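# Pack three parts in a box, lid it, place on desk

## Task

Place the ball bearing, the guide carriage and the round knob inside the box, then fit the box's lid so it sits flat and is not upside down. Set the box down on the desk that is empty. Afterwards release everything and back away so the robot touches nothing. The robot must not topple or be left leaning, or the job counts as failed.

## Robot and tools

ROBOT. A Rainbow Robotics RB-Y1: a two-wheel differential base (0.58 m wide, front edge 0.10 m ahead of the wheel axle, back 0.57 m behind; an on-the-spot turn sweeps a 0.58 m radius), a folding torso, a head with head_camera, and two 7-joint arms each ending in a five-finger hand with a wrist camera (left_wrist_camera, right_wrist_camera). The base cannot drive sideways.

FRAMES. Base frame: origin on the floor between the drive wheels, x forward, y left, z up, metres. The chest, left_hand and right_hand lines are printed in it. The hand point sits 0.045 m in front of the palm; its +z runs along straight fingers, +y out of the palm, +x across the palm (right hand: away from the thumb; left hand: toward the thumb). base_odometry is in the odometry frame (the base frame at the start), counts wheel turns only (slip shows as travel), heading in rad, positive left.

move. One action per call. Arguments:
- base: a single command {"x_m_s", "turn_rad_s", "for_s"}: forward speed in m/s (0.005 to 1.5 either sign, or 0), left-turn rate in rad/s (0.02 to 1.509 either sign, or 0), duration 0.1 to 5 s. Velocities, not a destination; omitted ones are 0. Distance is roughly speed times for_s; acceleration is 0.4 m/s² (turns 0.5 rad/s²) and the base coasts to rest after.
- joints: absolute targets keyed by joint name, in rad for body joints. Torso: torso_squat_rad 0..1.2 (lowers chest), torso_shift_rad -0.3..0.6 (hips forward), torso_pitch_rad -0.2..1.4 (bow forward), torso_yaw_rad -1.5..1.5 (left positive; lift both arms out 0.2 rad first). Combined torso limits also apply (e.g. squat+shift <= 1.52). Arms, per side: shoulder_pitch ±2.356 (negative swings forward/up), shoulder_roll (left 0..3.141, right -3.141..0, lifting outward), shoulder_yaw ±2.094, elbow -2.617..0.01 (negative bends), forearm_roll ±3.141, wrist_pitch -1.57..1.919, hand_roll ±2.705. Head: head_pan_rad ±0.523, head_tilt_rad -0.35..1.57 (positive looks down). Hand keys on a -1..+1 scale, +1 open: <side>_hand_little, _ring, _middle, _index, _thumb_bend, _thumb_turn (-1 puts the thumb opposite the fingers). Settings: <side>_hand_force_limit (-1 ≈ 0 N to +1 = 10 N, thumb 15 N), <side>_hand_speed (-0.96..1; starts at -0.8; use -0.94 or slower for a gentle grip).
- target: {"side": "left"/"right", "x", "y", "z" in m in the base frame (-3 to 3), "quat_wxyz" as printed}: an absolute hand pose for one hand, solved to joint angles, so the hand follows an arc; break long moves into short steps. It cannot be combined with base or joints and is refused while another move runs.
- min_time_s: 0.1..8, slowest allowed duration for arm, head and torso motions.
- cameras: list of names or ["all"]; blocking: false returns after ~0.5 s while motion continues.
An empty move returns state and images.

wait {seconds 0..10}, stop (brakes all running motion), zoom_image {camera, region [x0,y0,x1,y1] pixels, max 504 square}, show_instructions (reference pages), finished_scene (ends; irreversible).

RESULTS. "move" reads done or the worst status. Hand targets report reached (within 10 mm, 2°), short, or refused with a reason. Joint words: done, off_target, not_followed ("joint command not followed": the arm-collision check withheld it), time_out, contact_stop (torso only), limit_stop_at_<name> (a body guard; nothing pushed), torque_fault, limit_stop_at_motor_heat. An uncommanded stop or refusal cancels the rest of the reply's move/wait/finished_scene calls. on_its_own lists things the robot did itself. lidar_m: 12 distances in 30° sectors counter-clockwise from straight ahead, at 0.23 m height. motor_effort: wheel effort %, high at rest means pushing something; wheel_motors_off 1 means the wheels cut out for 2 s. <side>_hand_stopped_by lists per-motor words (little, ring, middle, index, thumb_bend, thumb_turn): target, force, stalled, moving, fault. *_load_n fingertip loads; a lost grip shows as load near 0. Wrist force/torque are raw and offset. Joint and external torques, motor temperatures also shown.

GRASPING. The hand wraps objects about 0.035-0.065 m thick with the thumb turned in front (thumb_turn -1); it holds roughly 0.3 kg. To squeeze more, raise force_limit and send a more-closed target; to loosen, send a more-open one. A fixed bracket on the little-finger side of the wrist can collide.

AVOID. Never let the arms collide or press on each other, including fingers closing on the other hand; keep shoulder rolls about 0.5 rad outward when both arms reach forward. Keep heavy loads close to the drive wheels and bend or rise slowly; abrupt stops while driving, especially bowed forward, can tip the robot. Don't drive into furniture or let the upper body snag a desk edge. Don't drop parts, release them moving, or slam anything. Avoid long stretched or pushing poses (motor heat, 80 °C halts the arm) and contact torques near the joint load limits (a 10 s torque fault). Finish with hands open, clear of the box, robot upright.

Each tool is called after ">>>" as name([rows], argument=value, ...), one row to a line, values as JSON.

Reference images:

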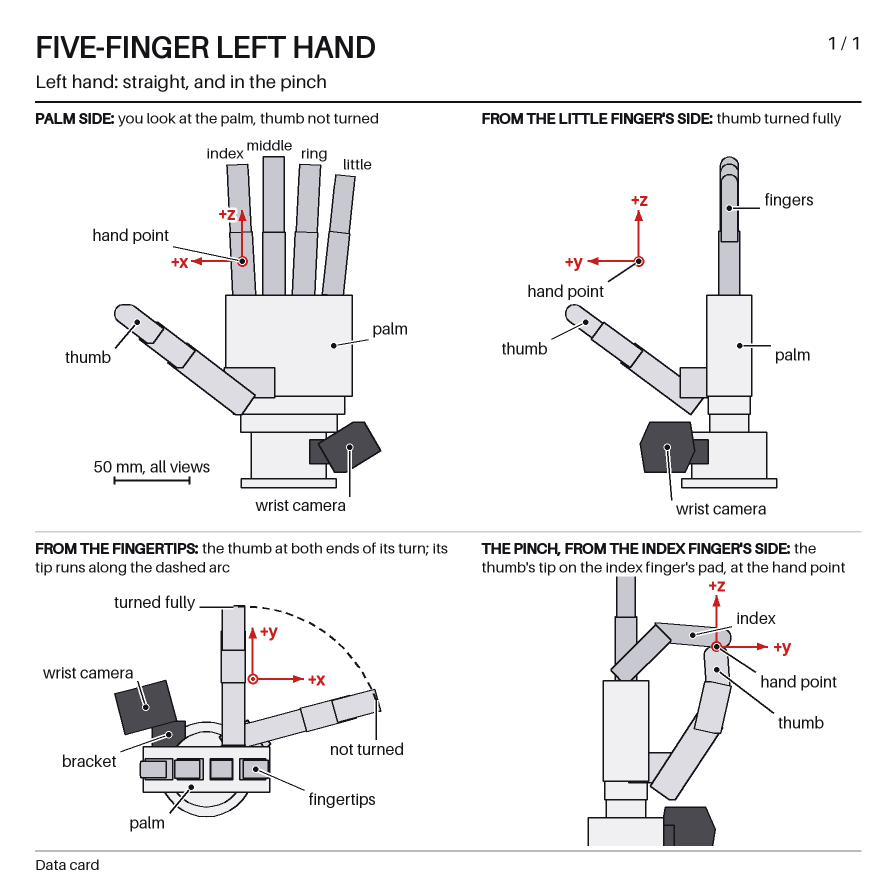

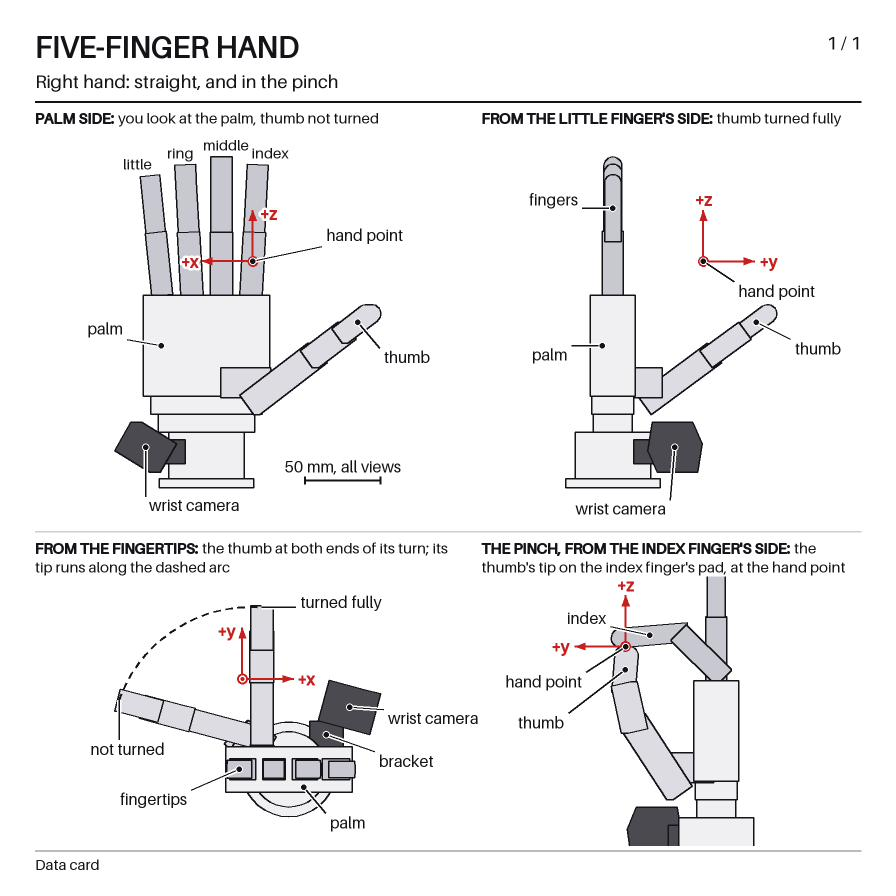

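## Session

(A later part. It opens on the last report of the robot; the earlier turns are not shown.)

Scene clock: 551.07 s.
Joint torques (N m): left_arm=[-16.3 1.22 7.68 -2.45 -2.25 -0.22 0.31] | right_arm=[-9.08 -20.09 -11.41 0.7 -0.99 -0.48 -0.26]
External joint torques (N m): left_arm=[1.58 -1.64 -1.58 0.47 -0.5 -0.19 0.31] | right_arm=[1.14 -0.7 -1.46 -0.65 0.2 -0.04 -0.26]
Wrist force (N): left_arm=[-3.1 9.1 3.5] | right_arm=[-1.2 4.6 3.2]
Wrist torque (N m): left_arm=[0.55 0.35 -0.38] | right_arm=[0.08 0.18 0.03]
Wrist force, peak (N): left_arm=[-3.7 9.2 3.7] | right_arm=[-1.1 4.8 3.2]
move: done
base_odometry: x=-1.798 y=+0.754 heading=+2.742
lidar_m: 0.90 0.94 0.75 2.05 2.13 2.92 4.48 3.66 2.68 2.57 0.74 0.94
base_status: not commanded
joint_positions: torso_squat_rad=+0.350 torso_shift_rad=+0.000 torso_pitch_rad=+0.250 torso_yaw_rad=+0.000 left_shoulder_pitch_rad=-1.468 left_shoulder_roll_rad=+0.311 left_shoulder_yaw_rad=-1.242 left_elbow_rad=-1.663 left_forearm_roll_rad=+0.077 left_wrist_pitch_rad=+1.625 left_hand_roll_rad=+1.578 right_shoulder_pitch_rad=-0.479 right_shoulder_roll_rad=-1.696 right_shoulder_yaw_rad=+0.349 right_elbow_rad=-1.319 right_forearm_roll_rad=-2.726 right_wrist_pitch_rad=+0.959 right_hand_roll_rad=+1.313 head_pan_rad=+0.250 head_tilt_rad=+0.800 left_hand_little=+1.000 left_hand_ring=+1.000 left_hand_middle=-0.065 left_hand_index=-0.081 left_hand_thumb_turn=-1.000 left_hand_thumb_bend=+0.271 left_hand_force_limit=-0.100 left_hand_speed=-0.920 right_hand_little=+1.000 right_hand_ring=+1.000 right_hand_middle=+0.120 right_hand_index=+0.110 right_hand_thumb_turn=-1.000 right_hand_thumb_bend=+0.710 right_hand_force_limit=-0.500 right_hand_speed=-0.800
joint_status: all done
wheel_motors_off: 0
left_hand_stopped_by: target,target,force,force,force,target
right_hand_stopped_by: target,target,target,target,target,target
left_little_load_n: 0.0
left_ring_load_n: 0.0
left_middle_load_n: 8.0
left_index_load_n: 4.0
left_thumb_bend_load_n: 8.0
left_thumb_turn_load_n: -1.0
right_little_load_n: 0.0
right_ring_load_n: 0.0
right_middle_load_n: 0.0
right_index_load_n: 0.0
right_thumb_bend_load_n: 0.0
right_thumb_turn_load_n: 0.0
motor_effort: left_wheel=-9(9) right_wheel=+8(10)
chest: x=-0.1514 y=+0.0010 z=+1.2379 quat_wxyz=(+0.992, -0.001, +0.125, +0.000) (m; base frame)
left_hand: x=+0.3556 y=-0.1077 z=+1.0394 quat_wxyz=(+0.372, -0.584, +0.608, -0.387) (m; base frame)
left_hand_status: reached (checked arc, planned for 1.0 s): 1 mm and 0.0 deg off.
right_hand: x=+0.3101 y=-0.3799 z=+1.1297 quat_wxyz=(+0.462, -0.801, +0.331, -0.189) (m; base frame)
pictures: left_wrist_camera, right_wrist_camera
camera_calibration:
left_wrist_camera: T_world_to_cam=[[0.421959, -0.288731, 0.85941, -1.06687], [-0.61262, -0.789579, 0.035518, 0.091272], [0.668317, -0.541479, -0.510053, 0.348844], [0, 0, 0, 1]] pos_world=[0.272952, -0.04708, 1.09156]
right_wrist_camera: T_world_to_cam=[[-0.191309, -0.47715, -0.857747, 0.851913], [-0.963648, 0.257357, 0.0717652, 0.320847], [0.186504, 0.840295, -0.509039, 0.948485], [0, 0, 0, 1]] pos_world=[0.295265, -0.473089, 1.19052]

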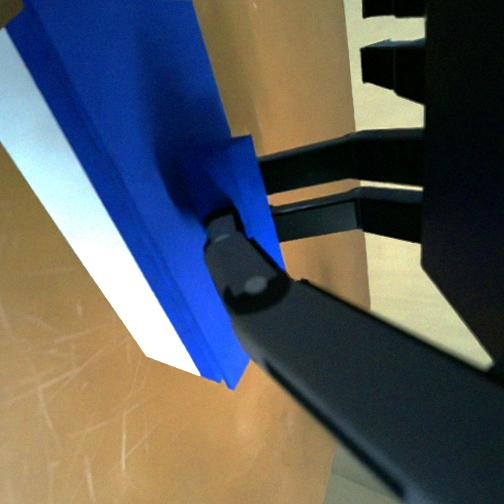

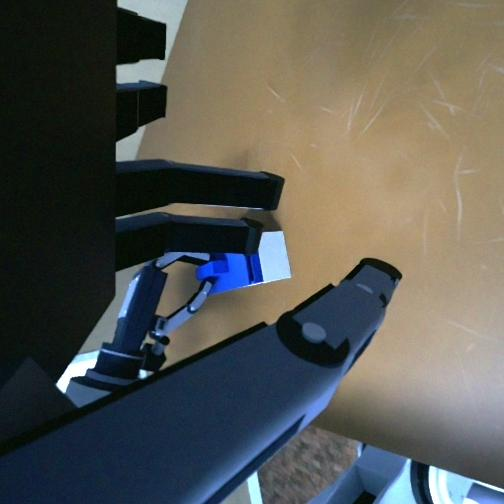

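>>> move(target={"side":"left","x":0.3558,"y":-0.108,"z":1.035,"quat_wxyz":[-0.3722,0.5843,-0.6083,0.3875]}, min_time_s=1, cameras=["left_wrist_camera","right_wrist_camera"])

>>> zoom_image(camera="left_wrist_camera", region=[120, 260, 280, 420])

>>> zoom_image(camera="right_wrist_camera", region=[150, 210, 310, 330])

Scene clock: 555.87 s.
Joint torques (N m): left_arm=[-15.82 1.05 7.55 -2.53 -2.02 -0.32 0.4] | right_arm=[-8.61 -19.45 -10.94 0.82 -0.94 -0.68 -0.26]
External joint torques (N m): left_arm=[2.05 -1.74 -1.69 0.42 -0.27 -0.31 0.41] | right_arm=[1.6 -0.07 -0.99 -0.53 0.24 -0.24 -0.26]
Wrist force (N): left_arm=[-3.6 7.8 3.4] | right_arm=[-1.1 4.7 3.1]
Wrist torque (N m): left_arm=[0.51 0.44 -0.39] | right_arm=[0.09 0.18 0.03]
Wrist force, peak (N): left_arm=[-3.4 9.2 4.0] | right_arm=[-1.2 4.7 3.2]
move: done
base_odometry: x=-1.798 y=+0.754 heading=+2.742
lidar_m: 0.89 0.94 0.75 2.04 2.12 2.90 4.49 3.67 2.67 2.58 0.76 0.94
base_status: not commanded
joint_positions: torso_squat_rad=+0.350 torso_shift_rad=+0.000 torso_pitch_rad=+0.250 torso_yaw_rad=+0.000 left_shoulder_pitch_rad=-1.462 left_shoulder_roll_rad=+0.308 left_shoulder_yaw_rad=-1.249 left_elbow_rad=-1.655 left_forearm_roll_rad=+0.070 left_wrist_pitch_rad=+1.618 left_hand_roll_rad=+1.584 right_shoulder_pitch_rad=-0.479 right_shoulder_roll_rad=-1.696 right_shoulder_yaw_rad=+0.349 right_elbow_rad=-1.319 right_forearm_roll_rad=-2.726 right_wrist_pitch_rad=+0.959 right_hand_roll_rad=+1.313 head_pan_rad=+0.250 head_tilt_rad=+0.800 left_hand_little=+1.000 left_hand_ring=+1.000 left_hand_middle=-0.065 left_hand_index=-0.081 left_hand_thumb_turn=-1.000 left_hand_thumb_bend=+0.271 left_hand_force_limit=-0.100 left_hand_speed=-0.920 right_hand_little=+1.000 right_hand_ring=+1.000 right_hand_middle=+0.120 right_hand_index=+0.110 right_hand_thumb_turn=-1.000 right_hand_thumb_bend=+0.710 right_hand_force_limit=-0.500 right_hand_speed=-0.800
joint_status: all done
wheel_motors_off: 0
left_hand_stopped_by: target,target,force,force,force,target
right_hand_stopped_by: target,target,target,target,target,target
left_little_load_n: 0.0
left_ring_load_n: -0.5
left_middle_load_n: 8.5
left_index_load_n: 3.0
left_thumb_bend_load_n: 8.0
left_thumb_turn_load_n: -1.5
right_little_load_n: 0.0
right_ring_load_n: 0.0
right_middle_load_n: 0.5
right_index_load_n: 0.0
right_thumb_bend_load_n: 0.0
right_thumb_turn_load_n: 0.0
motor_effort: left_wheel=-5(10) right_wheel=+8(10)
chest: x=-0.1514 y=+0.0010 z=+1.2379 quat_wxyz=(+0.992, -0.001, +0.125, +0.000) (m; base frame)
left_hand: x=+0.3559 y=-0.1078 z=+1.0353 quat_wxyz=(+0.372, -0.584, +0.608, -0.388) (m; base frame)
left_hand_status: reached (checked arc, planned for 1.0 s): 0 mm and 0.0 deg off.
right_hand: x=+0.3101 y=-0.3799 z=+1.1297 quat_wxyz=(+0.462, -0.801, +0.331, -0.189) (m; base frame)
pictures: left_wrist_camera, right_wrist_camera
camera_calibration:
left_wrist_camera: T_world_to_cam=[[0.42179, -0.288431, 0.859593, -1.06367], [-0.612303, -0.789829, 0.0354264, 0.0914435], [0.668713, -0.541274, -0.509749, 0.346015], [0, 0, 0, 1]] pos_world=[0.273251, -0.0472811, 1.08746]
right_wrist_camera: T_world_to_cam=[[-0.191309, -0.47715, -0.857747, 0.851913], [-0.963648, 0.257357, 0.0717652, 0.320847], [0.186504, 0.840295, -0.509039, 0.948485], [0, 0, 0, 1]] pos_world=[0.295265, -0.473089, 1.19052]

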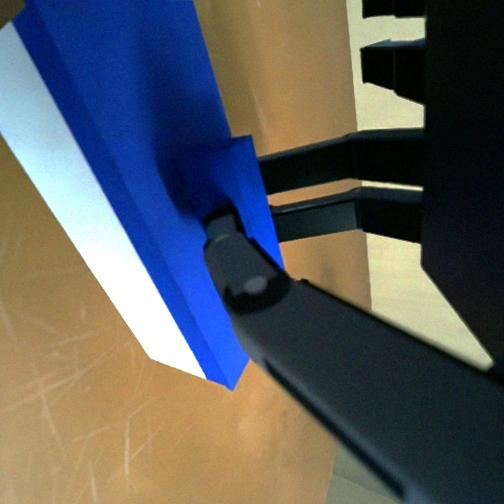

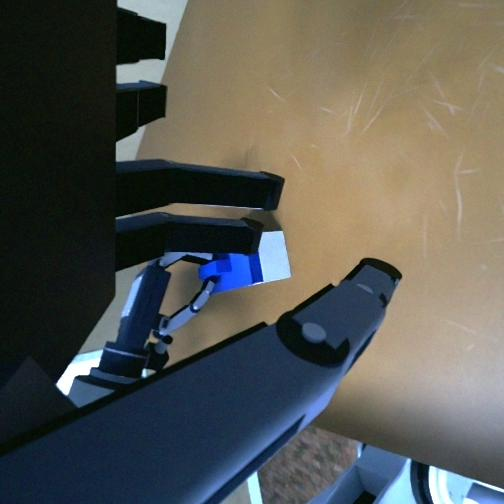

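Scaled by 3.150.

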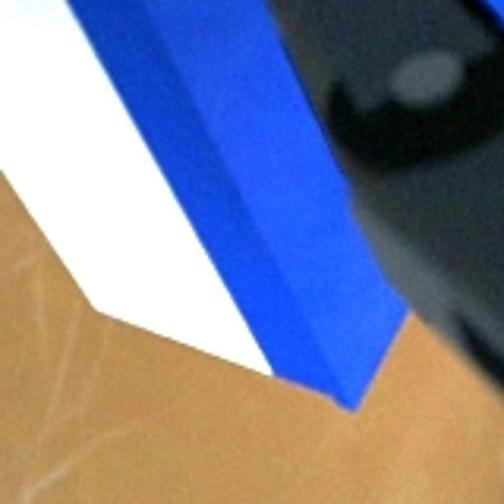

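Scaled by 3.150.

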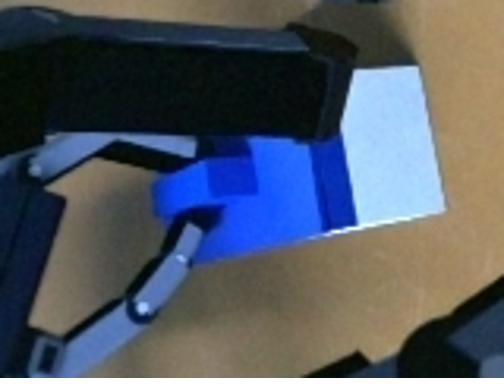

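>>> move(target={"side":"left","x":0.3558,"y":-0.108,"z":1.0335,"quat_wxyz":[-0.3722,0.5843,-0.6083,0.3875]}, min_time_s=0.8, cameras=["left_wrist_camera","right_wrist_camera"])

>>> zoom_image(camera="left_wrist_camera", region=[120, 260, 280, 420])

>>> zoom_image(camera="left_wrist_camera", region=[0, 0, 160, 160])

>>> zoom_image(camera="right_wrist_camera", region=[200, 210, 310, 310])

Scene clock: 558.97 s.
Joint torques (N m): left_arm=[-14.59 0.79 6.6 -2.25 -1.45 -0.32 0.28] | right_arm=[-8.98 -19.95 -11.77 0.87 -0.95 -0.81 -0.36]
External joint torques (N m): left_arm=[3.27 -1.99 -2.63 0.72 0.3 -0.31 0.29] | right_arm=[1.23 -0.57 -1.82 -0.48 0.23 -0.37 -0.36]
Wrist force (N): left_arm=[-4.1 5.7 2.2] | right_arm=[-1.2 4.6 3.1]
Wrist torque (N m): left_arm=[0.58 0.46 -0.33] | right_arm=[0.08 0.19 0.02]
Wrist force, peak (N): left_arm=[-4.0 8.3 3.2] | right_arm=[-1.2 4.7 3.1]
move: done
base_odometry: x=-1.798 y=+0.754 heading=+2.742
lidar_m: 0.89 0.94 0.75 2.04 2.12 2.90 4.48 3.68 2.67 2.57 0.76 0.94
base_status: not commanded
joint_positions: torso_squat_rad=+0.350 torso_shift_rad=+0.000 torso_pitch_rad=+0.250 torso_yaw_rad=+0.000 left_shoulder_pitch_rad=-1.460 left_shoulder_roll_rad=+0.307 left_shoulder_yaw_rad=-1.252 left_elbow_rad=-1.652 left_forearm_roll_rad=+0.067 left_wrist_pitch_rad=+1.616 left_hand_roll_rad=+1.586 right_shoulder_pitch_rad=-0.479 right_shoulder_roll_rad=-1.696 right_shoulder_yaw_rad=+0.349 right_elbow_rad=-1.319 right_forearm_roll_rad=-2.726 right_wrist_pitch_rad=+0.959 right_hand_roll_rad=+1.313 head_pan_rad=+0.250 head_tilt_rad=+0.800 left_hand_little=+1.000 left_hand_ring=+1.000 left_hand_middle=-0.065 left_hand_index=-0.081 left_hand_thumb_turn=-1.000 left_hand_thumb_bend=+0.271 left_hand_force_limit=-0.100 left_hand_speed=-0.920 right_hand_little=+1.000 right_hand_ring=+1.000 right_hand_middle=+0.120 right_hand_index=+0.110 right_hand_thumb_turn=-1.000 right_hand_thumb_bend=+0.710 right_hand_force_limit=-0.500 right_hand_speed=-0.800
joint_status: all done
wheel_motors_off: 0
left_hand_stopped_by: target,target,force,force,force,target
right_hand_stopped_by: target,target,target,target,target,target
left_little_load_n: 0.0
left_ring_load_n: 0.0
left_middle_load_n: 8.5
left_index_load_n: 2.0
left_thumb_bend_load_n: 9.5
left_thumb_turn_load_n: -2.0
right_little_load_n: -0.5
right_ring_load_n: 0.0
right_middle_load_n: 0.0
right_index_load_n: 0.0
right_thumb_bend_load_n: 0.0
right_thumb_turn_load_n: 0.0
motor_effort: left_wheel=-7(9) right_wheel=+8(10)
chest: x=-0.1514 y=+0.0010 z=+1.2379 quat_wxyz=(+0.992, -0.001, +0.125, +0.000) (m; base frame)
left_hand: x=+0.3561 y=-0.1079 z=+1.0340 quat_wxyz=(+0.372, -0.584, +0.608, -0.388) (m; base frame)
left_hand_status: reached (checked arc, planned for 0.8 s): 1 mm and 0.0 deg off.
right_hand: x=+0.3101 y=-0.3799 z=+1.1297 quat_wxyz=(+0.462, -0.801, +0.331, -0.189) (m; base frame)
pictures: left_wrist_camera, right_wrist_camera
camera_calibration:
left_wrist_camera: T_world_to_cam=[[0.421414, -0.288275, 0.85983, -1.06277], [-0.612333, -0.789811, 0.0353127, 0.0916045], [0.668923, -0.541384, -0.509358, 0.344743], [0, 0, 0, 1]] pos_world=[0.273351, -0.047381, 1.08616]
right_wrist_camera: T_world_to_cam=[[-0.191309, -0.47715, -0.857747, 0.851913], [-0.963648, 0.257357, 0.0717652, 0.320847], [0.186504, 0.840295, -0.509039, 0.948485], [0, 0, 0, 1]] pos_world=[0.295265, -0.473089, 1.19052]

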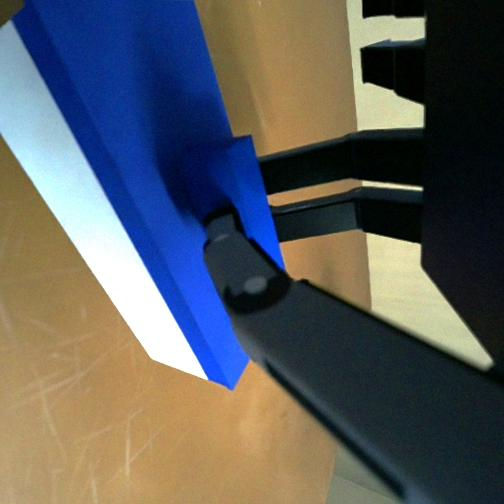

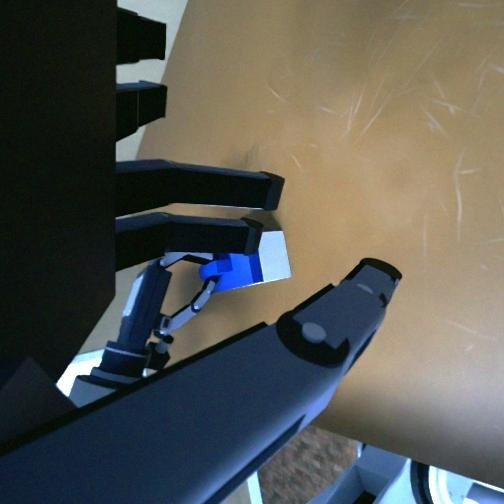

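Scaled by 3.150.

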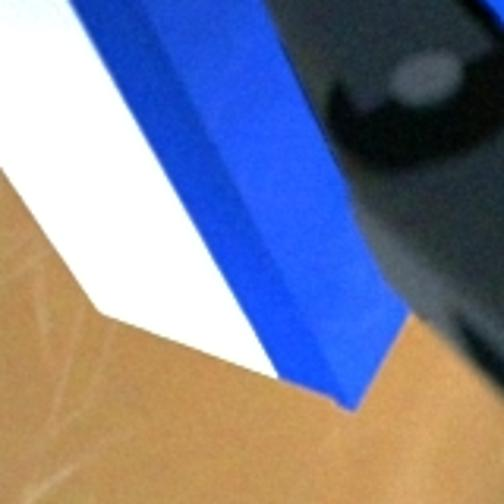

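Scaled by 3.150.

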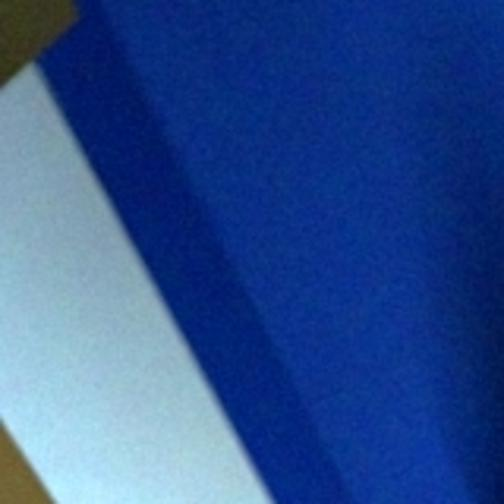

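Scaled by 4.582.

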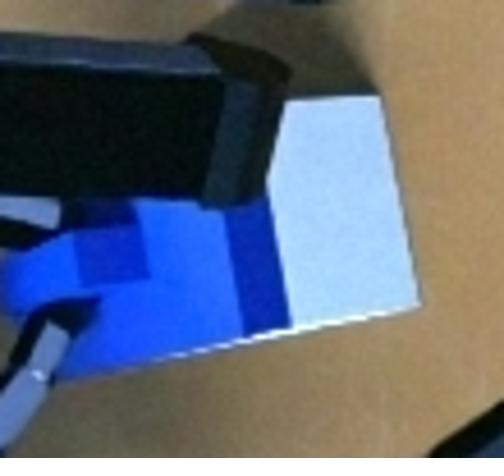

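>>> move(joints={"left_hand_index": 0.05, "left_hand_middle": 0.05, "left_hand_thumb_bend": 0.38, "left_hand_speed": -0.9})

>>> move(target={"side":"left","x":0.3558,"y":-0.108,"z":1.065,"quat_wxyz":[-0.3722,0.5843,-0.6083,0.3875]}, min_time_s=1.5, cameras=["left_wrist_camera","right_wrist_camera"])

>>> zoom_image(camera="left_wrist_camera", region=[0, 0, 300, 400])

Scene clock: 566.93 s.
Joint torques (N m): left_arm=[-15.85 1.18 7.44 -2.48 -1.59 -0.22 0.48] | right_arm=[-9.26 -19.86 -11.84 0.98 -1.03 -0.89 -0.24]
External joint torques (N m): left_arm=[2.01 -1.59 -1.78 0.49 0.16 -0.21 0.48] | right_arm=[0.95 -0.48 -1.89 -0.37 0.16 -0.45 -0.24]
Wrist force (N): left_arm=[-3.9 8.5 3.3] | right_arm=[-1.1 4.5 3.0]
Wrist torque (N m): left_arm=[0.50 0.47 -0.43] | right_arm=[0.08 0.19 0.03]
Wrist force, peak (N): left_arm=[-3.6 8.7 3.4] | right_arm=[-1.2 4.7 3.2]
move: done
base_odometry: x=-1.798 y=+0.754 heading=+2.742
lidar_m: 0.89 0.94 0.74 2.04 2.14 2.90 4.48 3.66 2.68 2.58 0.76 0.94
base_status: not commanded
joint_positions: torso_squat_rad=+0.350 torso_shift_rad=+0.000 torso_pitch_rad=+0.250 torso_yaw_rad=+0.000 left_shoulder_pitch_rad=-1.460 left_shoulder_roll_rad=+0.307 left_shoulder_yaw_rad=-1.252 left_elbow_rad=-1.652 left_forearm_roll_rad=+0.067 left_wrist_pitch_rad=+1.616 left_hand_roll_rad=+1.586 right_shoulder_pitch_rad=-0.479 right_shoulder_roll_rad=-1.696 right_shoulder_yaw_rad=+0.349 right_elbow_rad=-1.319 right_forearm_roll_rad=-2.726 right_wrist_pitch_rad=+0.959 right_hand_roll_rad=+1.313 head_pan_rad=+0.250 head_tilt_rad=+0.800 left_hand_little=+1.000 left_hand_ring=+1.000 left_hand_middle=+0.050 left_hand_index=+0.050 left_hand_thumb_turn=-1.000 left_hand_thumb_bend=+0.380 left_hand_force_limit=-0.100 left_hand_speed=-0.900 right_hand_little=+1.000 right_hand_ring=+1.000 right_hand_middle=+0.120 right_hand_index=+0.110 right_hand_thumb_turn=-1.000 right_hand_thumb_bend=+0.710 right_hand_force_limit=-0.500 right_hand_speed=-0.800
joint_status: all done
wheel_motors_off: 0
left_hand_stopped_by: target,target,target,target,target,target
right_hand_stopped_by: target,target,target,target,target,target
left_little_load_n: 0.0
left_ring_load_n: 0.0
left_middle_load_n: 0.0
left_index_load_n: 0.0
left_thumb_bend_load_n: 0.0
left_thumb_turn_load_n: 0.0
right_little_load_n: 0.0
right_ring_load_n: 0.0
right_middle_load_n: 0.0
right_index_load_n: 0.0
right_thumb_bend_load_n: 0.5
right_thumb_turn_load_n: 0.0
motor_effort: left_wheel=-7(9) right_wheel=+9(10)
chest: x=-0.1514 y=+0.0010 z=+1.2379 quat_wxyz=(+0.992, -0.001, +0.125, +0.000) (m; base frame)
left_hand: x=+0.3560 y=-0.1079 z=+1.0337 quat_wxyz=(+0.372, -0.584, +0.608, -0.388) (m; base frame)
right_hand: x=+0.3101 y=-0.3799 z=+1.1297 quat_wxyz=(+0.462, -0.801, +0.331, -0.189) (m; base frame)
pictures: none

Scene clock: 568.77 s.
Joint torques (N m): left_arm=[-17.85 5.14 9.69 -4.11 -1.63 0.12 -0.5] | right_arm=[-9.65 -20.42 -11.63 0.78 -0.95 -0.7 -0.22]
External joint torques (N m): left_arm=[0.15 1.88 0.3 -1.4 0.13 0.2 -0.49] | right_arm=[0.56 -1.04 -1.68 -0.57 0.24 -0.26 -0.23]
Wrist force (N): left_arm=[-3.6 8.0 3.4] | right_arm=[-1.1 4.6 3.0]
Wrist torque (N m): left_arm=[0.42 0.42 -0.59] | right_arm=[0.08 0.18 0.03]
Wrist force, peak (N): left_arm=[-3.6 8.7 3.5] | right_arm=[-1.2 4.7 3.1]
move: done
base_odometry: x=-1.798 y=+0.754 heading=+2.742
lidar_m: 0.90 0.94 0.74 2.04 2.12 2.91 4.48 3.66 2.68 2.58 0.75 0.93
base_status: not commanded
joint_positions: torso_squat_rad=+0.350 torso_shift_rad=+0.000 torso_pitch_rad=+0.250 torso_yaw_rad=+0.000 left_shoulder_pitch_rad=-1.505 left_shoulder_roll_rad=+0.323 left_shoulder_yaw_rad=-1.196 left_elbow_rad=-1.693 left_forearm_roll_rad=+0.118 left_wrist_pitch_rad=+1.661 left_hand_roll_rad=+1.540 right_shoulder_pitch_rad=-0.479 right_shoulder_roll_rad=-1.696 right_shoulder_yaw_rad=+0.349 right_elbow_rad=-1.319 right_forearm_roll_rad=-2.726 right_wrist_pitch_rad=+0.959 right_hand_roll_rad=+1.313 head_pan_rad=+0.250 head_tilt_rad=+0.800 left_hand_little=+1.000 left_hand_ring=+1.000 left_hand_middle=+0.050 left_hand_index=+0.050 left_hand_thumb_turn=-1.000 left_hand_thumb_bend=+0.380 left_hand_force_limit=-0.100 left_hand_speed=-0.900 right_hand_little=+1.000 right_hand_ring=+1.000 right_hand_middle=+0.120 right_hand_index=+0.110 right_hand_thumb_turn=-1.000 right_hand_thumb_bend=+0.710 right_hand_force_limit=-0.500 right_hand_speed=-0.800
joint_status: all done
wheel_motors_off: 0
left_hand_stopped_by: target,target,target,target,target,target
right_hand_stopped_by: target,target,target,target,target,target
left_little_load_n: 0.0
left_ring_load_n: 0.0
left_middle_load_n: 0.0
left_index_load_n: 0.0
left_thumb_bend_load_n: 0.0
left_thumb_turn_load_n: 0.0
right_little_load_n: 0.0
right_ring_load_n: 0.0
right_middle_load_n: 0.0
right_index_load_n: 0.0
right_thumb_bend_load_n: 0.0
right_thumb_turn_load_n: 0.0
motor_effort: left_wheel=-7(9) right_wheel=+8(10)
chest: x=-0.1514 y=+0.0010 z=+1.2379 quat_wxyz=(+0.992, -0.001, +0.125, +0.000) (m; base frame)
left_hand: x=+0.3557 y=-0.1081 z=+1.0647 quat_wxyz=(+0.372, -0.584, +0.608, -0.387) (m; base frame)
left_hand_status: reached (checked arc, planned for 1.5 s): 0 mm and 0.0 deg off.
right_hand: x=+0.3101 y=-0.3799 z=+1.1297 quat_wxyz=(+0.462, -0.801, +0.331, -0.189) (m; base frame)
pictures: left_wrist_camera, right_wrist_camera
camera_calibration:
left_wrist_camera: T_world_to_cam=[[0.42226, -0.288864, 0.859217, -1.08876], [-0.612605, -0.789587, 0.0356083, 0.089931], [0.66814, -0.541397, -0.510371, 0.36187], [0, 0, 0, 1]] pos_world=[0.273052, -0.0475801, 1.11697]
right_wrist_camera: T_world_to_cam=[[-0.191309, -0.47715, -0.857747, 0.851913], [-0.963648, 0.257357, 0.0717652, 0.320847], [0.186504, 0.840295, -0.509039, 0.948485], [0, 0, 0, 1]] pos_world=[0.295265, -0.473089, 1.19052]

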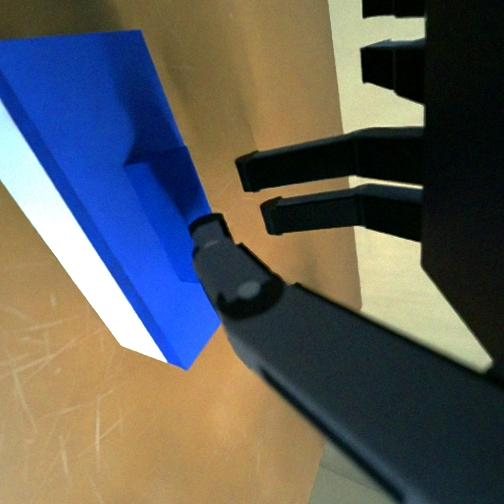

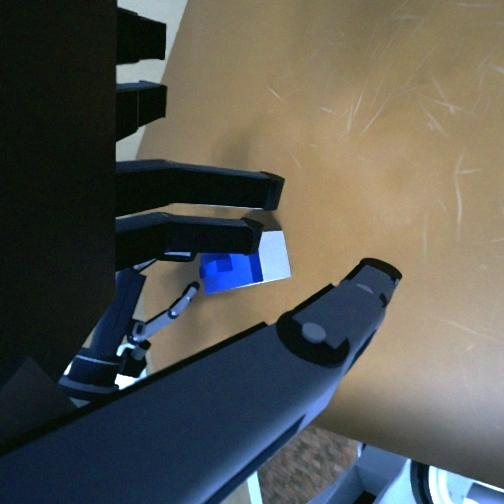

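Scaled by 1.260.

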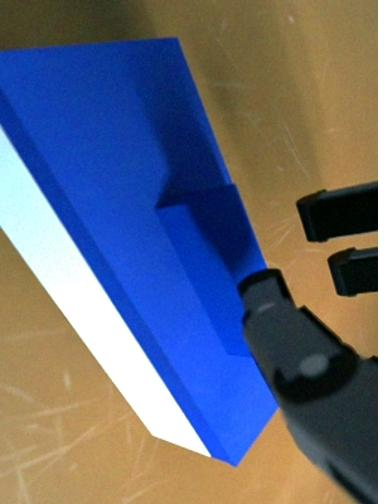

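>>> move(target={"side":"left","x":0.34,"y":-0.06,"z":1.12,"quat_wxyz":[-0.3799,0.5964,-0.5964,0.3799]}, min_time_s=1)

>>> move(joints={"left_hand_index": 1, "left_hand_middle": 1, "left_hand_thumb_bend": 1, "left_hand_thumb_turn": 1, "left_hand_speed": 0.3, "right_hand_index": 1, "right_hand_middle": 1, "right_hand_thumb_bend": 1, "right_hand_thumb_turn": 1, "right_hand_speed": 0.3}, blocking=false)

>>> wait(seconds=2.5)

>>> move(target={"side":"left","x":0.36,"y":0.08,"z":1.12,"quat_wxyz":[0.1045,0.9943,-0.0199,-0.0021]}, min_time_s=2.5, cameras=["left_wrist_camera","head_camera"])

Scene clock: 594.53 s.
Joint torques (N m): left_arm=[-17.28 4.83 9.61 -2.92 -1.67 -0.11 -0.4] | right_arm=[-9.31 -19.79 -11.37 1 -1.03 -0.69 -0.09]
External joint torques (N m): left_arm=[0.18 0.77 0.1 -0.91 0.03 0.05 -0.39] | right_arm=[0.91 -0.41 -1.42 -0.35 0.15 -0.25 -0.09]
Wrist force (N): left_arm=[-3.2 8.3 3.1] | right_arm=[-1.1 4.5 3.1]
Wrist torque (N m): left_arm=[0.51 0.39 -0.58] | right_arm=[0.07 0.17 0.04]
Wrist force, peak (N): left_arm=[-3.5 8.7 3.2] | right_arm=[-1.1 4.8 3.1]
move: done
base_odometry: x=-1.798 y=+0.754 heading=+2.742
lidar_m: 0.90 0.94 0.74 2.04 2.13 2.91 4.49 3.67 2.68 2.58 0.75 0.94
base_status: not commanded
joint_positions: torso_squat_rad=+0.350 torso_shift_rad=+0.000 torso_pitch_rad=+0.250 torso_yaw_rad=+0.000 left_shoulder_pitch_rad=-1.535 left_shoulder_roll_rad=+0.467 left_shoulder_yaw_rad=-1.091 left_elbow_rad=-1.941 left_forearm_roll_rad=+0.215 left_wrist_pitch_rad=+1.839 left_hand_roll_rad=+1.497 right_shoulder_pitch_rad=-0.479 right_shoulder_roll_rad=-1.696 right_shoulder_yaw_rad=+0.349 right_elbow_rad=-1.319 right_forearm_roll_rad=-2.726 right_wrist_pitch_rad=+0.959 right_hand_roll_rad=+1.313 head_pan_rad=+0.250 head_tilt_rad=+0.800 left_hand_little=+1.000 left_hand_ring=+1.000 left_hand_middle=+0.050 left_hand_index=+0.050 left_hand_thumb_turn=-1.000 left_hand_thumb_bend=+0.380 left_hand_force_limit=-0.100 left_hand_speed=-0.900 right_hand_little=+1.000 right_hand_ring=+1.000 right_hand_middle=+0.120 right_hand_index=+0.110 right_hand_thumb_turn=-1.000 right_hand_thumb_bend=+0.710 right_hand_force_limit=-0.500 right_hand_speed=-0.800
joint_status: all done
wheel_motors_off: 0
left_hand_stopped_by: target,target,target,target,target,target
right_hand_stopped_by: target,target,target,target,target,target
left_little_load_n: 0.0
left_ring_load_n: -0.5
left_middle_load_n: 0.0
left_index_load_n: 0.0
left_thumb_bend_load_n: 0.0
left_thumb_turn_load_n: 0.0
right_little_load_n: 0.0
right_ring_load_n: 0.0
right_middle_load_n: 0.0
right_index_load_n: 0.0
right_thumb_bend_load_n: 0.0
right_thumb_turn_load_n: 0.0
motor_effort: left_wheel=-5(9) right_wheel=+9(10)
chest: x=-0.1514 y=+0.0010 z=+1.2379 quat_wxyz=(+0.992, -0.001, +0.125, +0.000) (m; base frame)
left_hand: x=+0.3400 y=-0.0600 z=+1.1198 quat_wxyz=(+0.380, -0.596, +0.596, -0.380) (m; base frame)
left_hand_status: reached (checked arc, planned for 1.0 s): 0 mm and 0.0 deg off.
right_hand: x=+0.3100 y=-0.3799 z=+1.1297 quat_wxyz=(+0.462, -0.801, +0.331, -0.189) (m; base frame)
pictures: none

Scene clock: 595.03 s.
Joint torques (N m): left_arm=[-17.09 4.87 9.65 -2.93 -1.73 -0.17 -0.63] | right_arm=[-8.84 -20.22 -11.68 0.91 -0.99 -0.84 -0.25]
External joint torques (N m): left_arm=[0.38 0.81 0.13 -0.92 -0.02 0 -0.63] | right_arm=[1.37 -0.84 -1.73 -0.44 0.2 -0.4 -0.25]
Wrist force (N): left_arm=[-3.3 8.6 3.1] | right_arm=[-1.1 4.6 3.1]
Wrist torque (N m): left_arm=[0.58 0.40 -0.58] | right_arm=[0.07 0.19 0.02]
Wrist force, peak (N): left_arm=[-3.3 8.6 3.1] | right_arm=[-1.2 4.7 3.2]
move: moving
base_odometry: x=-1.798 y=+0.754 heading=+2.742
lidar_m: 0.90 0.93 0.75 2.04 2.12 2.91 4.48 3.66 2.68 2.58 0.74 0.93
base_status: not commanded
joint_positions: torso_squat_rad=+0.350 torso_shift_rad=+0.000 torso_pitch_rad=+0.250 torso_yaw_rad=+0.000 left_shoulder_pitch_rad=-1.535 left_shoulder_roll_rad=+0.467 left_shoulder_yaw_rad=-1.091 left_elbow_rad=-1.941 left_forearm_roll_rad=+0.215 left_wrist_pitch_rad=+1.839 left_hand_roll_rad=+1.497 right_shoulder_pitch_rad=-0.479 right_shoulder_roll_rad=-1.696 right_shoulder_yaw_rad=+0.349 right_elbow_rad=-1.319 right_forearm_roll_rad=-2.726 right_wrist_pitch_rad=+0.959 right_hand_roll_rad=+1.313 head_pan_rad=+0.250 head_tilt_rad=+0.800 left_hand_little=+1.000 left_hand_ring=+1.000 left_hand_middle=+1.000 left_hand_index=+1.000 left_hand_thumb_turn=+0.079 left_hand_thumb_bend=+1.000 left_hand_force_limit=-0.100 left_hand_speed=+0.300 right_hand_little=+1.000 right_hand_ring=+1.000 right_hand_middle=+1.000 right_hand_index=+1.000 right_hand_thumb_turn=+0.079 right_hand_thumb_bend=+1.000 right_hand_force_limit=-0.500 right_hand_speed=+0.300
joint_status: left_hand_middle moving; left_hand_index moving; left_hand_thumb_turn moving; left_hand_thumb_bend moving; left_hand_speed moving; right_hand_middle moving; right_hand_index moving; right_hand_thumb_turn moving; right_hand_thumb_bend moving; right_hand_speed moving
wheel_motors_off: 0
left_hand_stopped_by: target,target,target,target,moving,moving
right_hand_stopped_by: target,target,target,target,target,moving
left_little_load_n: 0.0
left_ring_load_n: -0.5
left_middle_load_n: 0.0
left_index_load_n: 0.0
left_thumb_bend_load_n: 0.0
left_thumb_turn_load_n: 0.5
right_little_load_n: 0.0
right_ring_load_n: 0.0
right_middle_load_n: 0.0
right_index_load_n: -0.5
right_thumb_bend_load_n: 0.0
right_thumb_turn_load_n: 0.5
motor_effort: left_wheel=-6(9) right_wheel=+9(10)
chest: x=-0.1514 y=+0.0010 z=+1.2379 quat_wxyz=(+0.992, -0.001, +0.125, +0.000) (m; base frame)
left_hand: x=+0.3400 y=-0.0600 z=+1.1198 quat_wxyz=(+0.380, -0.596, +0.596, -0.380) (m; base frame)
right_hand: x=+0.3100 y=-0.3799 z=+1.1297 quat_wxyz=(+0.462, -0.801, +0.331, -0.189) (m; base frame)
pictures: none

Scene clock: 595.80 s.
Joint torques (N m): left_arm=[-17.28 5.15 9.52 -2.92 -1.69 -0.03 -0.36] | right_arm=[-9.25 -19.85 -11.72 0.96 -0.94 -0.63 -0.13]
External joint torques (N m): left_arm=[0.2 1.1 -0.01 -0.91 0.03 0.14 -0.36] | right_arm=[0.96 -0.48 -1.77 -0.39 0.25 -0.2 -0.13]
Wrist force (N): left_arm=[-3.4 8.3 2.8] | right_arm=[-1.1 4.7 3.1]
Wrist torque (N m): left_arm=[0.54 0.40 -0.58] | right_arm=[0.09 0.17 0.01]
Wrist force, peak (N): left_arm=[-3.2 8.7 3.3] | right_arm=[-1.1 4.7 3.1]
earlier move: done
base_odometry: x=-1.798 y=+0.754 heading=+2.742
lidar_m: 0.90 0.94 0.75 2.05 2.13 2.92 4.49 3.66 2.68 2.57 0.75 0.94
base_status: not commanded
joint_positions: torso_squat_rad=+0.350 torso_shift_rad=+0.000 torso_pitch_rad=+0.250 torso_yaw_rad=+0.000 left_shoulder_pitch_rad=-1.535 left_shoulder_roll_rad=+0.467 left_shoulder_yaw_rad=-1.091 left_elbow_rad=-1.941 left_forearm_roll_rad=+0.215 left_wrist_pitch_rad=+1.839 left_hand_roll_rad=+1.497 right_shoulder_pitch_rad=-0.479 right_shoulder_roll_rad=-1.696 right_shoulder_yaw_rad=+0.349 right_elbow_rad=-1.319 right_forearm_roll_rad=-2.726 right_wrist_pitch_rad=+0.959 right_hand_roll_rad=+1.313 head_pan_rad=+0.250 head_tilt_rad=+0.800 left_hand_little=+1.000 left_hand_ring=+1.000 left_hand_middle=+1.000 left_hand_index=+1.000 left_hand_thumb_turn=+1.000 left_hand_thumb_bend=+1.000 left_hand_force_limit=-0.100 left_hand_speed=+0.300 right_hand_little=+1.000 right_hand_ring=+1.000 right_hand_middle=+1.000 right_hand_index=+1.000 right_hand_thumb_turn=+1.000 right_hand_thumb_bend=+1.000 right_hand_force_limit=-0.500 right_hand_speed=+0.300
joint_status: all done
wheel_motors_off: 0
left_hand_stopped_by: target,target,target,target,target,target
right_hand_stopped_by: target,target,target,target,target,target
left_little_load_n: 0.0
left_ring_load_n: 0.0
left_middle_load_n: 0.0
left_index_load_n: 0.0
left_thumb_bend_load_n: 0.0
left_thumb_turn_load_n: -0.5
right_little_load_n: 0.0
right_ring_load_n: 0.0
right_middle_load_n: 0.0
right_index_load_n: 0.0
right_thumb_bend_load_n: 0.0
right_thumb_turn_load_n: 0.0
motor_effort: left_wheel=-8(9) right_wheel=+8(10)
chest: x=-0.1514 y=+0.0010 z=+1.2379 quat_wxyz=(+0.992, -0.001, +0.125, +0.000) (m; base frame)
left_hand: x=+0.3400 y=-0.0600 z=+1.1198 quat_wxyz=(+0.380, -0.596, +0.596, -0.380) (m; base frame)
right_hand: x=+0.3100 y=-0.3799 z=+1.1297 quat_wxyz=(+0.462, -0.801, +0.331, -0.189) (m; base frame)
wait: 0.77 of 2.5 s (the move ended)
pictures: none

Scene clock: 598.63 s.
Joint torques (N m): left_arm=[-19.35 9.79 8.12 -3.5 0.46 -0.08 0.29] | right_arm=[-9.18 -20.56 -11.63 0.95 -1.11 -0.65 -0.18]
External joint torques (N m): left_arm=[1.67 1.46 0.62 0.16 0.07 0.28 0.29] | right_arm=[1.03 -1.19 -1.68 -0.39 0.09 -0.22 -0.18]
Wrist force (N): left_arm=[-3.0 1.6 6.2] | right_arm=[-1.0 4.6 3.0]
Wrist torque (N m): left_arm=[-0.20 0.50 -0.14] | right_arm=[0.07 0.16 0.02]
Wrist force, peak (N): left_arm=[-4.9 7.5 4.3] | right_arm=[-1.2 4.8 3.1]
move: done
base_odometry: x=-1.798 y=+0.754 heading=+2.742
lidar_m: 0.90 0.93 0.75 2.04 2.14 2.91 4.48 3.67 2.68 2.58 0.76 0.93
base_status: not commanded
joint_positions: torso_squat_rad=+0.350 torso_shift_rad=+0.000 torso_pitch_rad=+0.250 torso_yaw_rad=+0.000 left_shoulder_pitch_rad=-1.432 left_shoulder_roll_rad=+0.748 left_shoulder_yaw_rad=-0.488 left_elbow_rad=-1.235 left_forearm_roll_rad=+1.308 left_wrist_pitch_rad=+1.919 left_hand_roll_rad=+2.232 right_shoulder_pitch_rad=-0.479 right_shoulder_roll_rad=-1.696 right_shoulder_yaw_rad=+0.349 right_elbow_rad=-1.319 right_forearm_roll_rad=-2.726 right_wrist_pitch_rad=+0.959 right_hand_roll_rad=+1.313 head_pan_rad=+0.250 head_tilt_rad=+0.800 left_hand_little=+1.000 left_hand_ring=+1.000 left_hand_middle=+1.000 left_hand_index=+1.000 left_hand_thumb_turn=+1.000 left_hand_thumb_bend=+1.000 left_hand_force_limit=-0.100 left_hand_speed=+0.300 right_hand_little=+1.000 right_hand_ring=+1.000 right_hand_middle=+1.000 right_hand_index=+1.000 right_hand_thumb_turn=+1.000 right_hand_thumb_bend=+1.000 right_hand_force_limit=-0.500 right_hand_speed=+0.300
joint_status: all done
wheel_motors_off: 0
left_hand_stopped_by: target,target,target,target,target,target
right_hand_stopped_by: target,target,target,target,target,target
left_little_load_n: 0.0
left_ring_load_n: 0.0
left_middle_load_n: 0.0
left_index_load_n: 0.0
left_thumb_bend_load_n: 0.0
left_thumb_turn_load_n: 0.0
right_little_load_n: 0.0
right_ring_load_n: -0.5
right_middle_load_n: 0.0
right_index_load_n: 0.0
right_thumb_bend_load_n: 0.0
right_thumb_turn_load_n: 0.0
motor_effort: left_wheel=-6(9) right_wheel=+9(11)
chest: x=-0.1514 y=+0.0010 z=+1.2379 quat_wxyz=(+0.992, -0.001, +0.125, +0.000) (m; base frame)
left_hand: x=+0.3600 y=+0.0800 z=+1.1201 quat_wxyz=(-0.105, -0.994, +0.020, +0.001) (m; base frame)
left_hand_status: reached (checked arc, planned for 2.5 s): 0 mm and 0.1 deg off.
right_hand: x=+0.3100 y=-0.3799 z=+1.1297 quat_wxyz=(+0.462, -0.801, +0.331, -0.189) (m; base frame)
pictures: head_camera, left_wrist_camera
camera_calibration:
head_camera: T_world_to_cam=[[0.196766, -0.976836, -0.0841084, 0.140022], [-0.856434, -0.129482, -0.499756, 0.704002], [0.477289, 0.170368, -0.862073, 1.21599], [0, 0, 0, 1]] pos_world=[-0.00500053, 0.0207677, 1.41188]
left_wrist_camera: T_world_to_cam=[[0.308357, 0.923374, -0.228683, 0.0787644], [0.808221, -0.12752, 0.574907, -0.929278], [0.501693, -0.362103, -0.785612, 0.842954], [0, 0, 0, 1]] pos_world=[0.30387, 0.114005, 1.2145]

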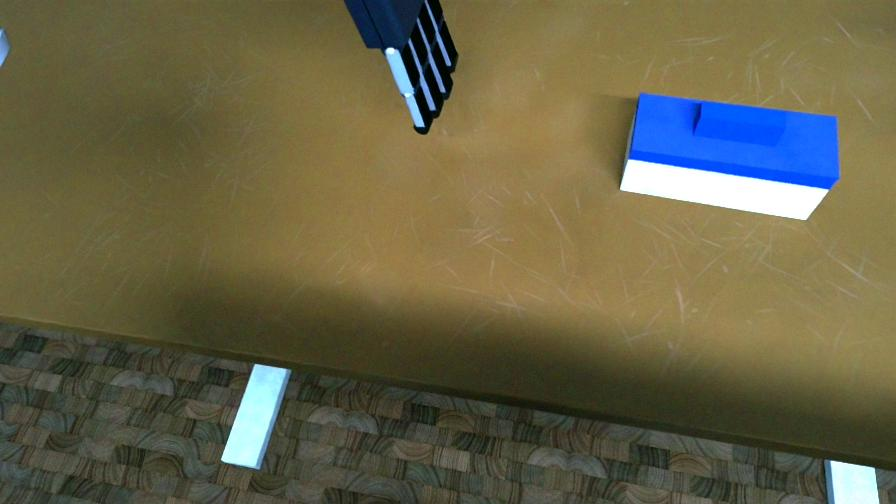

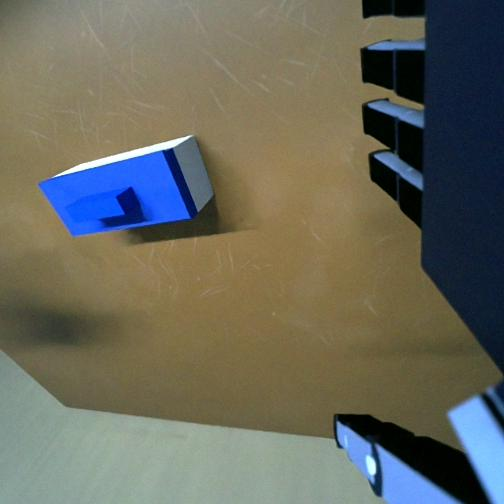

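>>> move(target={"side":"right","x":0.36,"y":-0.28,"z":1.12,"quat_wxyz":[0.0021,0.0199,0.9943,0.1045]}, min_time_s=2.5, cameras=["right_wrist_camera","head_camera"])

>>> zoom_image(camera="head_camera", region=[590, 70, 860, 240])

>>> zoom_image(camera="right_wrist_camera", region=[200, 50, 504, 354])

Scene clock: 602.97 s.
Joint torques (N m): left_arm=[-19.39 9.6 8.13 -3.58 0.41 -0.09 0.24] | right_arm=[-19.81 -7.32 -6.23 2.42 -0.41 -0.21 0.2]
External joint torques (N m): left_arm=[1.64 1.28 0.64 0.08 0.02 0.27 0.25] | right_arm=[-1.95 1.36 1.54 1.05 -0.17 -0.07 0.2]
Wrist force (N): left_arm=[-3.0 1.8 6.1] | right_arm=[-1.1 -1.5 5.8]
Wrist torque (N m): left_arm=[-0.19 0.50 -0.14] | right_arm=[-0.51 0.00 -0.15]
Wrist force, peak (N): left_arm=[-3.2 2.0 6.4] | right_arm=[-1.4 -1.8 5.9]
move: done
base_odometry: x=-1.798 y=+0.754 heading=+2.742
lidar_m: 0.90 0.93 0.75 2.04 2.13 2.92 4.49 3.68 2.68 2.57 0.75 0.94
base_status: not commanded
joint_positions: torso_squat_rad=+0.350 torso_shift_rad=+0.000 torso_pitch_rad=+0.250 torso_yaw_rad=+0.000 left_shoulder_pitch_rad=-1.432 left_shoulder_roll_rad=+0.748 left_shoulder_yaw_rad=-0.488 left_elbow_rad=-1.235 left_forearm_roll_rad=+1.308 left_wrist_pitch_rad=+1.919 left_hand_roll_rad=+2.232 right_shoulder_pitch_rad=-1.652 right_shoulder_roll_rad=-1.311 right_shoulder_yaw_rad=+1.283 right_elbow_rad=-1.041 right_forearm_roll_rad=-1.955 right_wrist_pitch_rad=+1.567 right_hand_roll_rad=-1.782 head_pan_rad=+0.250 head_tilt_rad=+0.800 left_hand_little=+1.000 left_hand_ring=+1.000 left_hand_middle=+1.000 left_hand_index=+1.000 left_hand_thumb_turn=+1.000 left_hand_thumb_bend=+1.000 left_hand_force_limit=-0.100 left_hand_speed=+0.300 right_hand_little=+1.000 right_hand_ring=+1.000 right_hand_middle=+1.000 right_hand_index=+1.000 right_hand_thumb_turn=+1.000 right_hand_thumb_bend=+1.000 right_hand_force_limit=-0.500 right_hand_speed=+0.300
joint_status: all done
wheel_motors_off: 0
left_hand_stopped_by: target,target,target,target,target,target
right_hand_stopped_by: target,target,target,target,target,target
left_little_load_n: 0.0
left_ring_load_n: 0.5
left_middle_load_n: 0.0
left_index_load_n: 0.0
left_thumb_bend_load_n: 0.0
left_thumb_turn_load_n: 0.0
right_little_load_n: 0.0
right_ring_load_n: 0.0
right_middle_load_n: 0.0
right_index_load_n: 0.0
right_thumb_bend_load_n: -0.5
right_thumb_turn_load_n: 0.0
motor_effort: left_wheel=-9(9) right_wheel=+9(10)
chest: x=-0.1514 y=+0.0010 z=+1.2379 quat_wxyz=(+0.992, -0.001, +0.125, +0.000) (m; base frame)
left_hand: x=+0.3600 y=+0.0800 z=+1.1201 quat_wxyz=(-0.105, -0.994, +0.020, +0.001) (m; base frame)
right_hand: x=+0.3598 y=-0.2800 z=+1.1198 quat_wxyz=(+0.002, +0.020, +0.994, +0.104) (m; base frame)
right_hand_status: reached (checked arc, planned for 2.5 s): 0 mm and 0.0 deg off.
pictures: head_camera, right_wrist_camera
camera_calibration:
head_camera: T_world_to_cam=[[0.196858, -0.97682, -0.084077, 0.139977], [-0.856456, -0.129592, -0.499689, 0.70391], [0.477211, 0.170376, -0.862115, 1.21605], [0, 0, 0, 1]] pos_world=[-0.00500037, 0.0207677, 1.41188]
right_wrist_camera: T_world_to_cam=[[-0.164552, 0.969341, 0.182486, 0.131041], [0.868004, 0.0544321, 0.493564, -0.84436], [0.468499, 0.239616, -0.850349, 0.962751], [0, 0, 0, 1]] pos_world=[0.303424, -0.311754, 1.21151]

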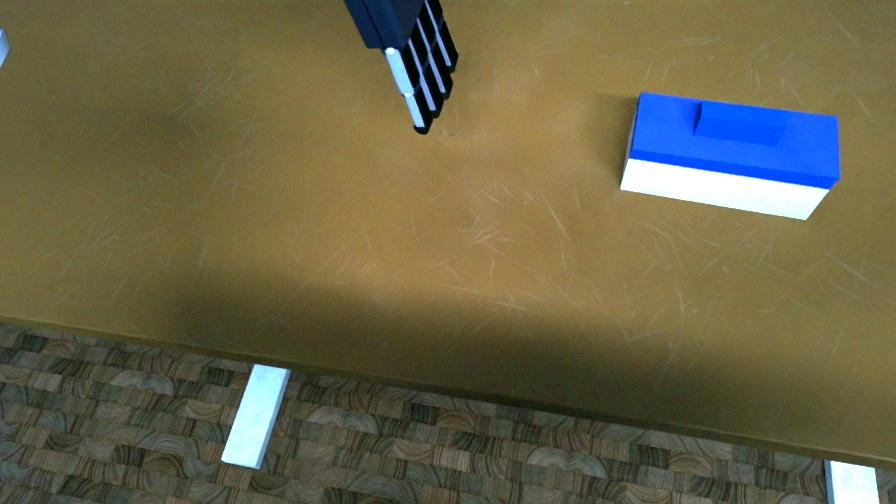

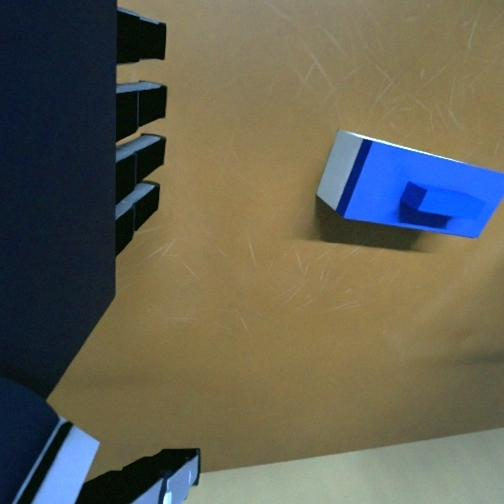

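Scaled by 1.867.

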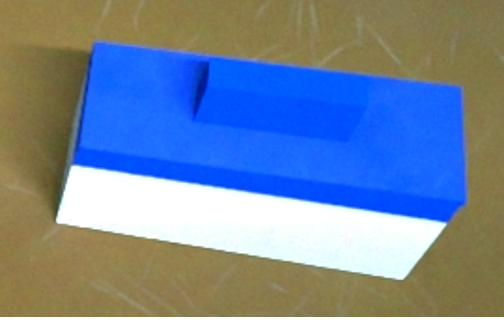

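Scaled by 1.658.

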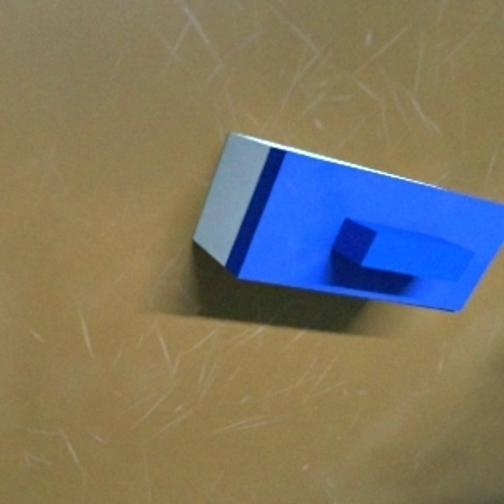

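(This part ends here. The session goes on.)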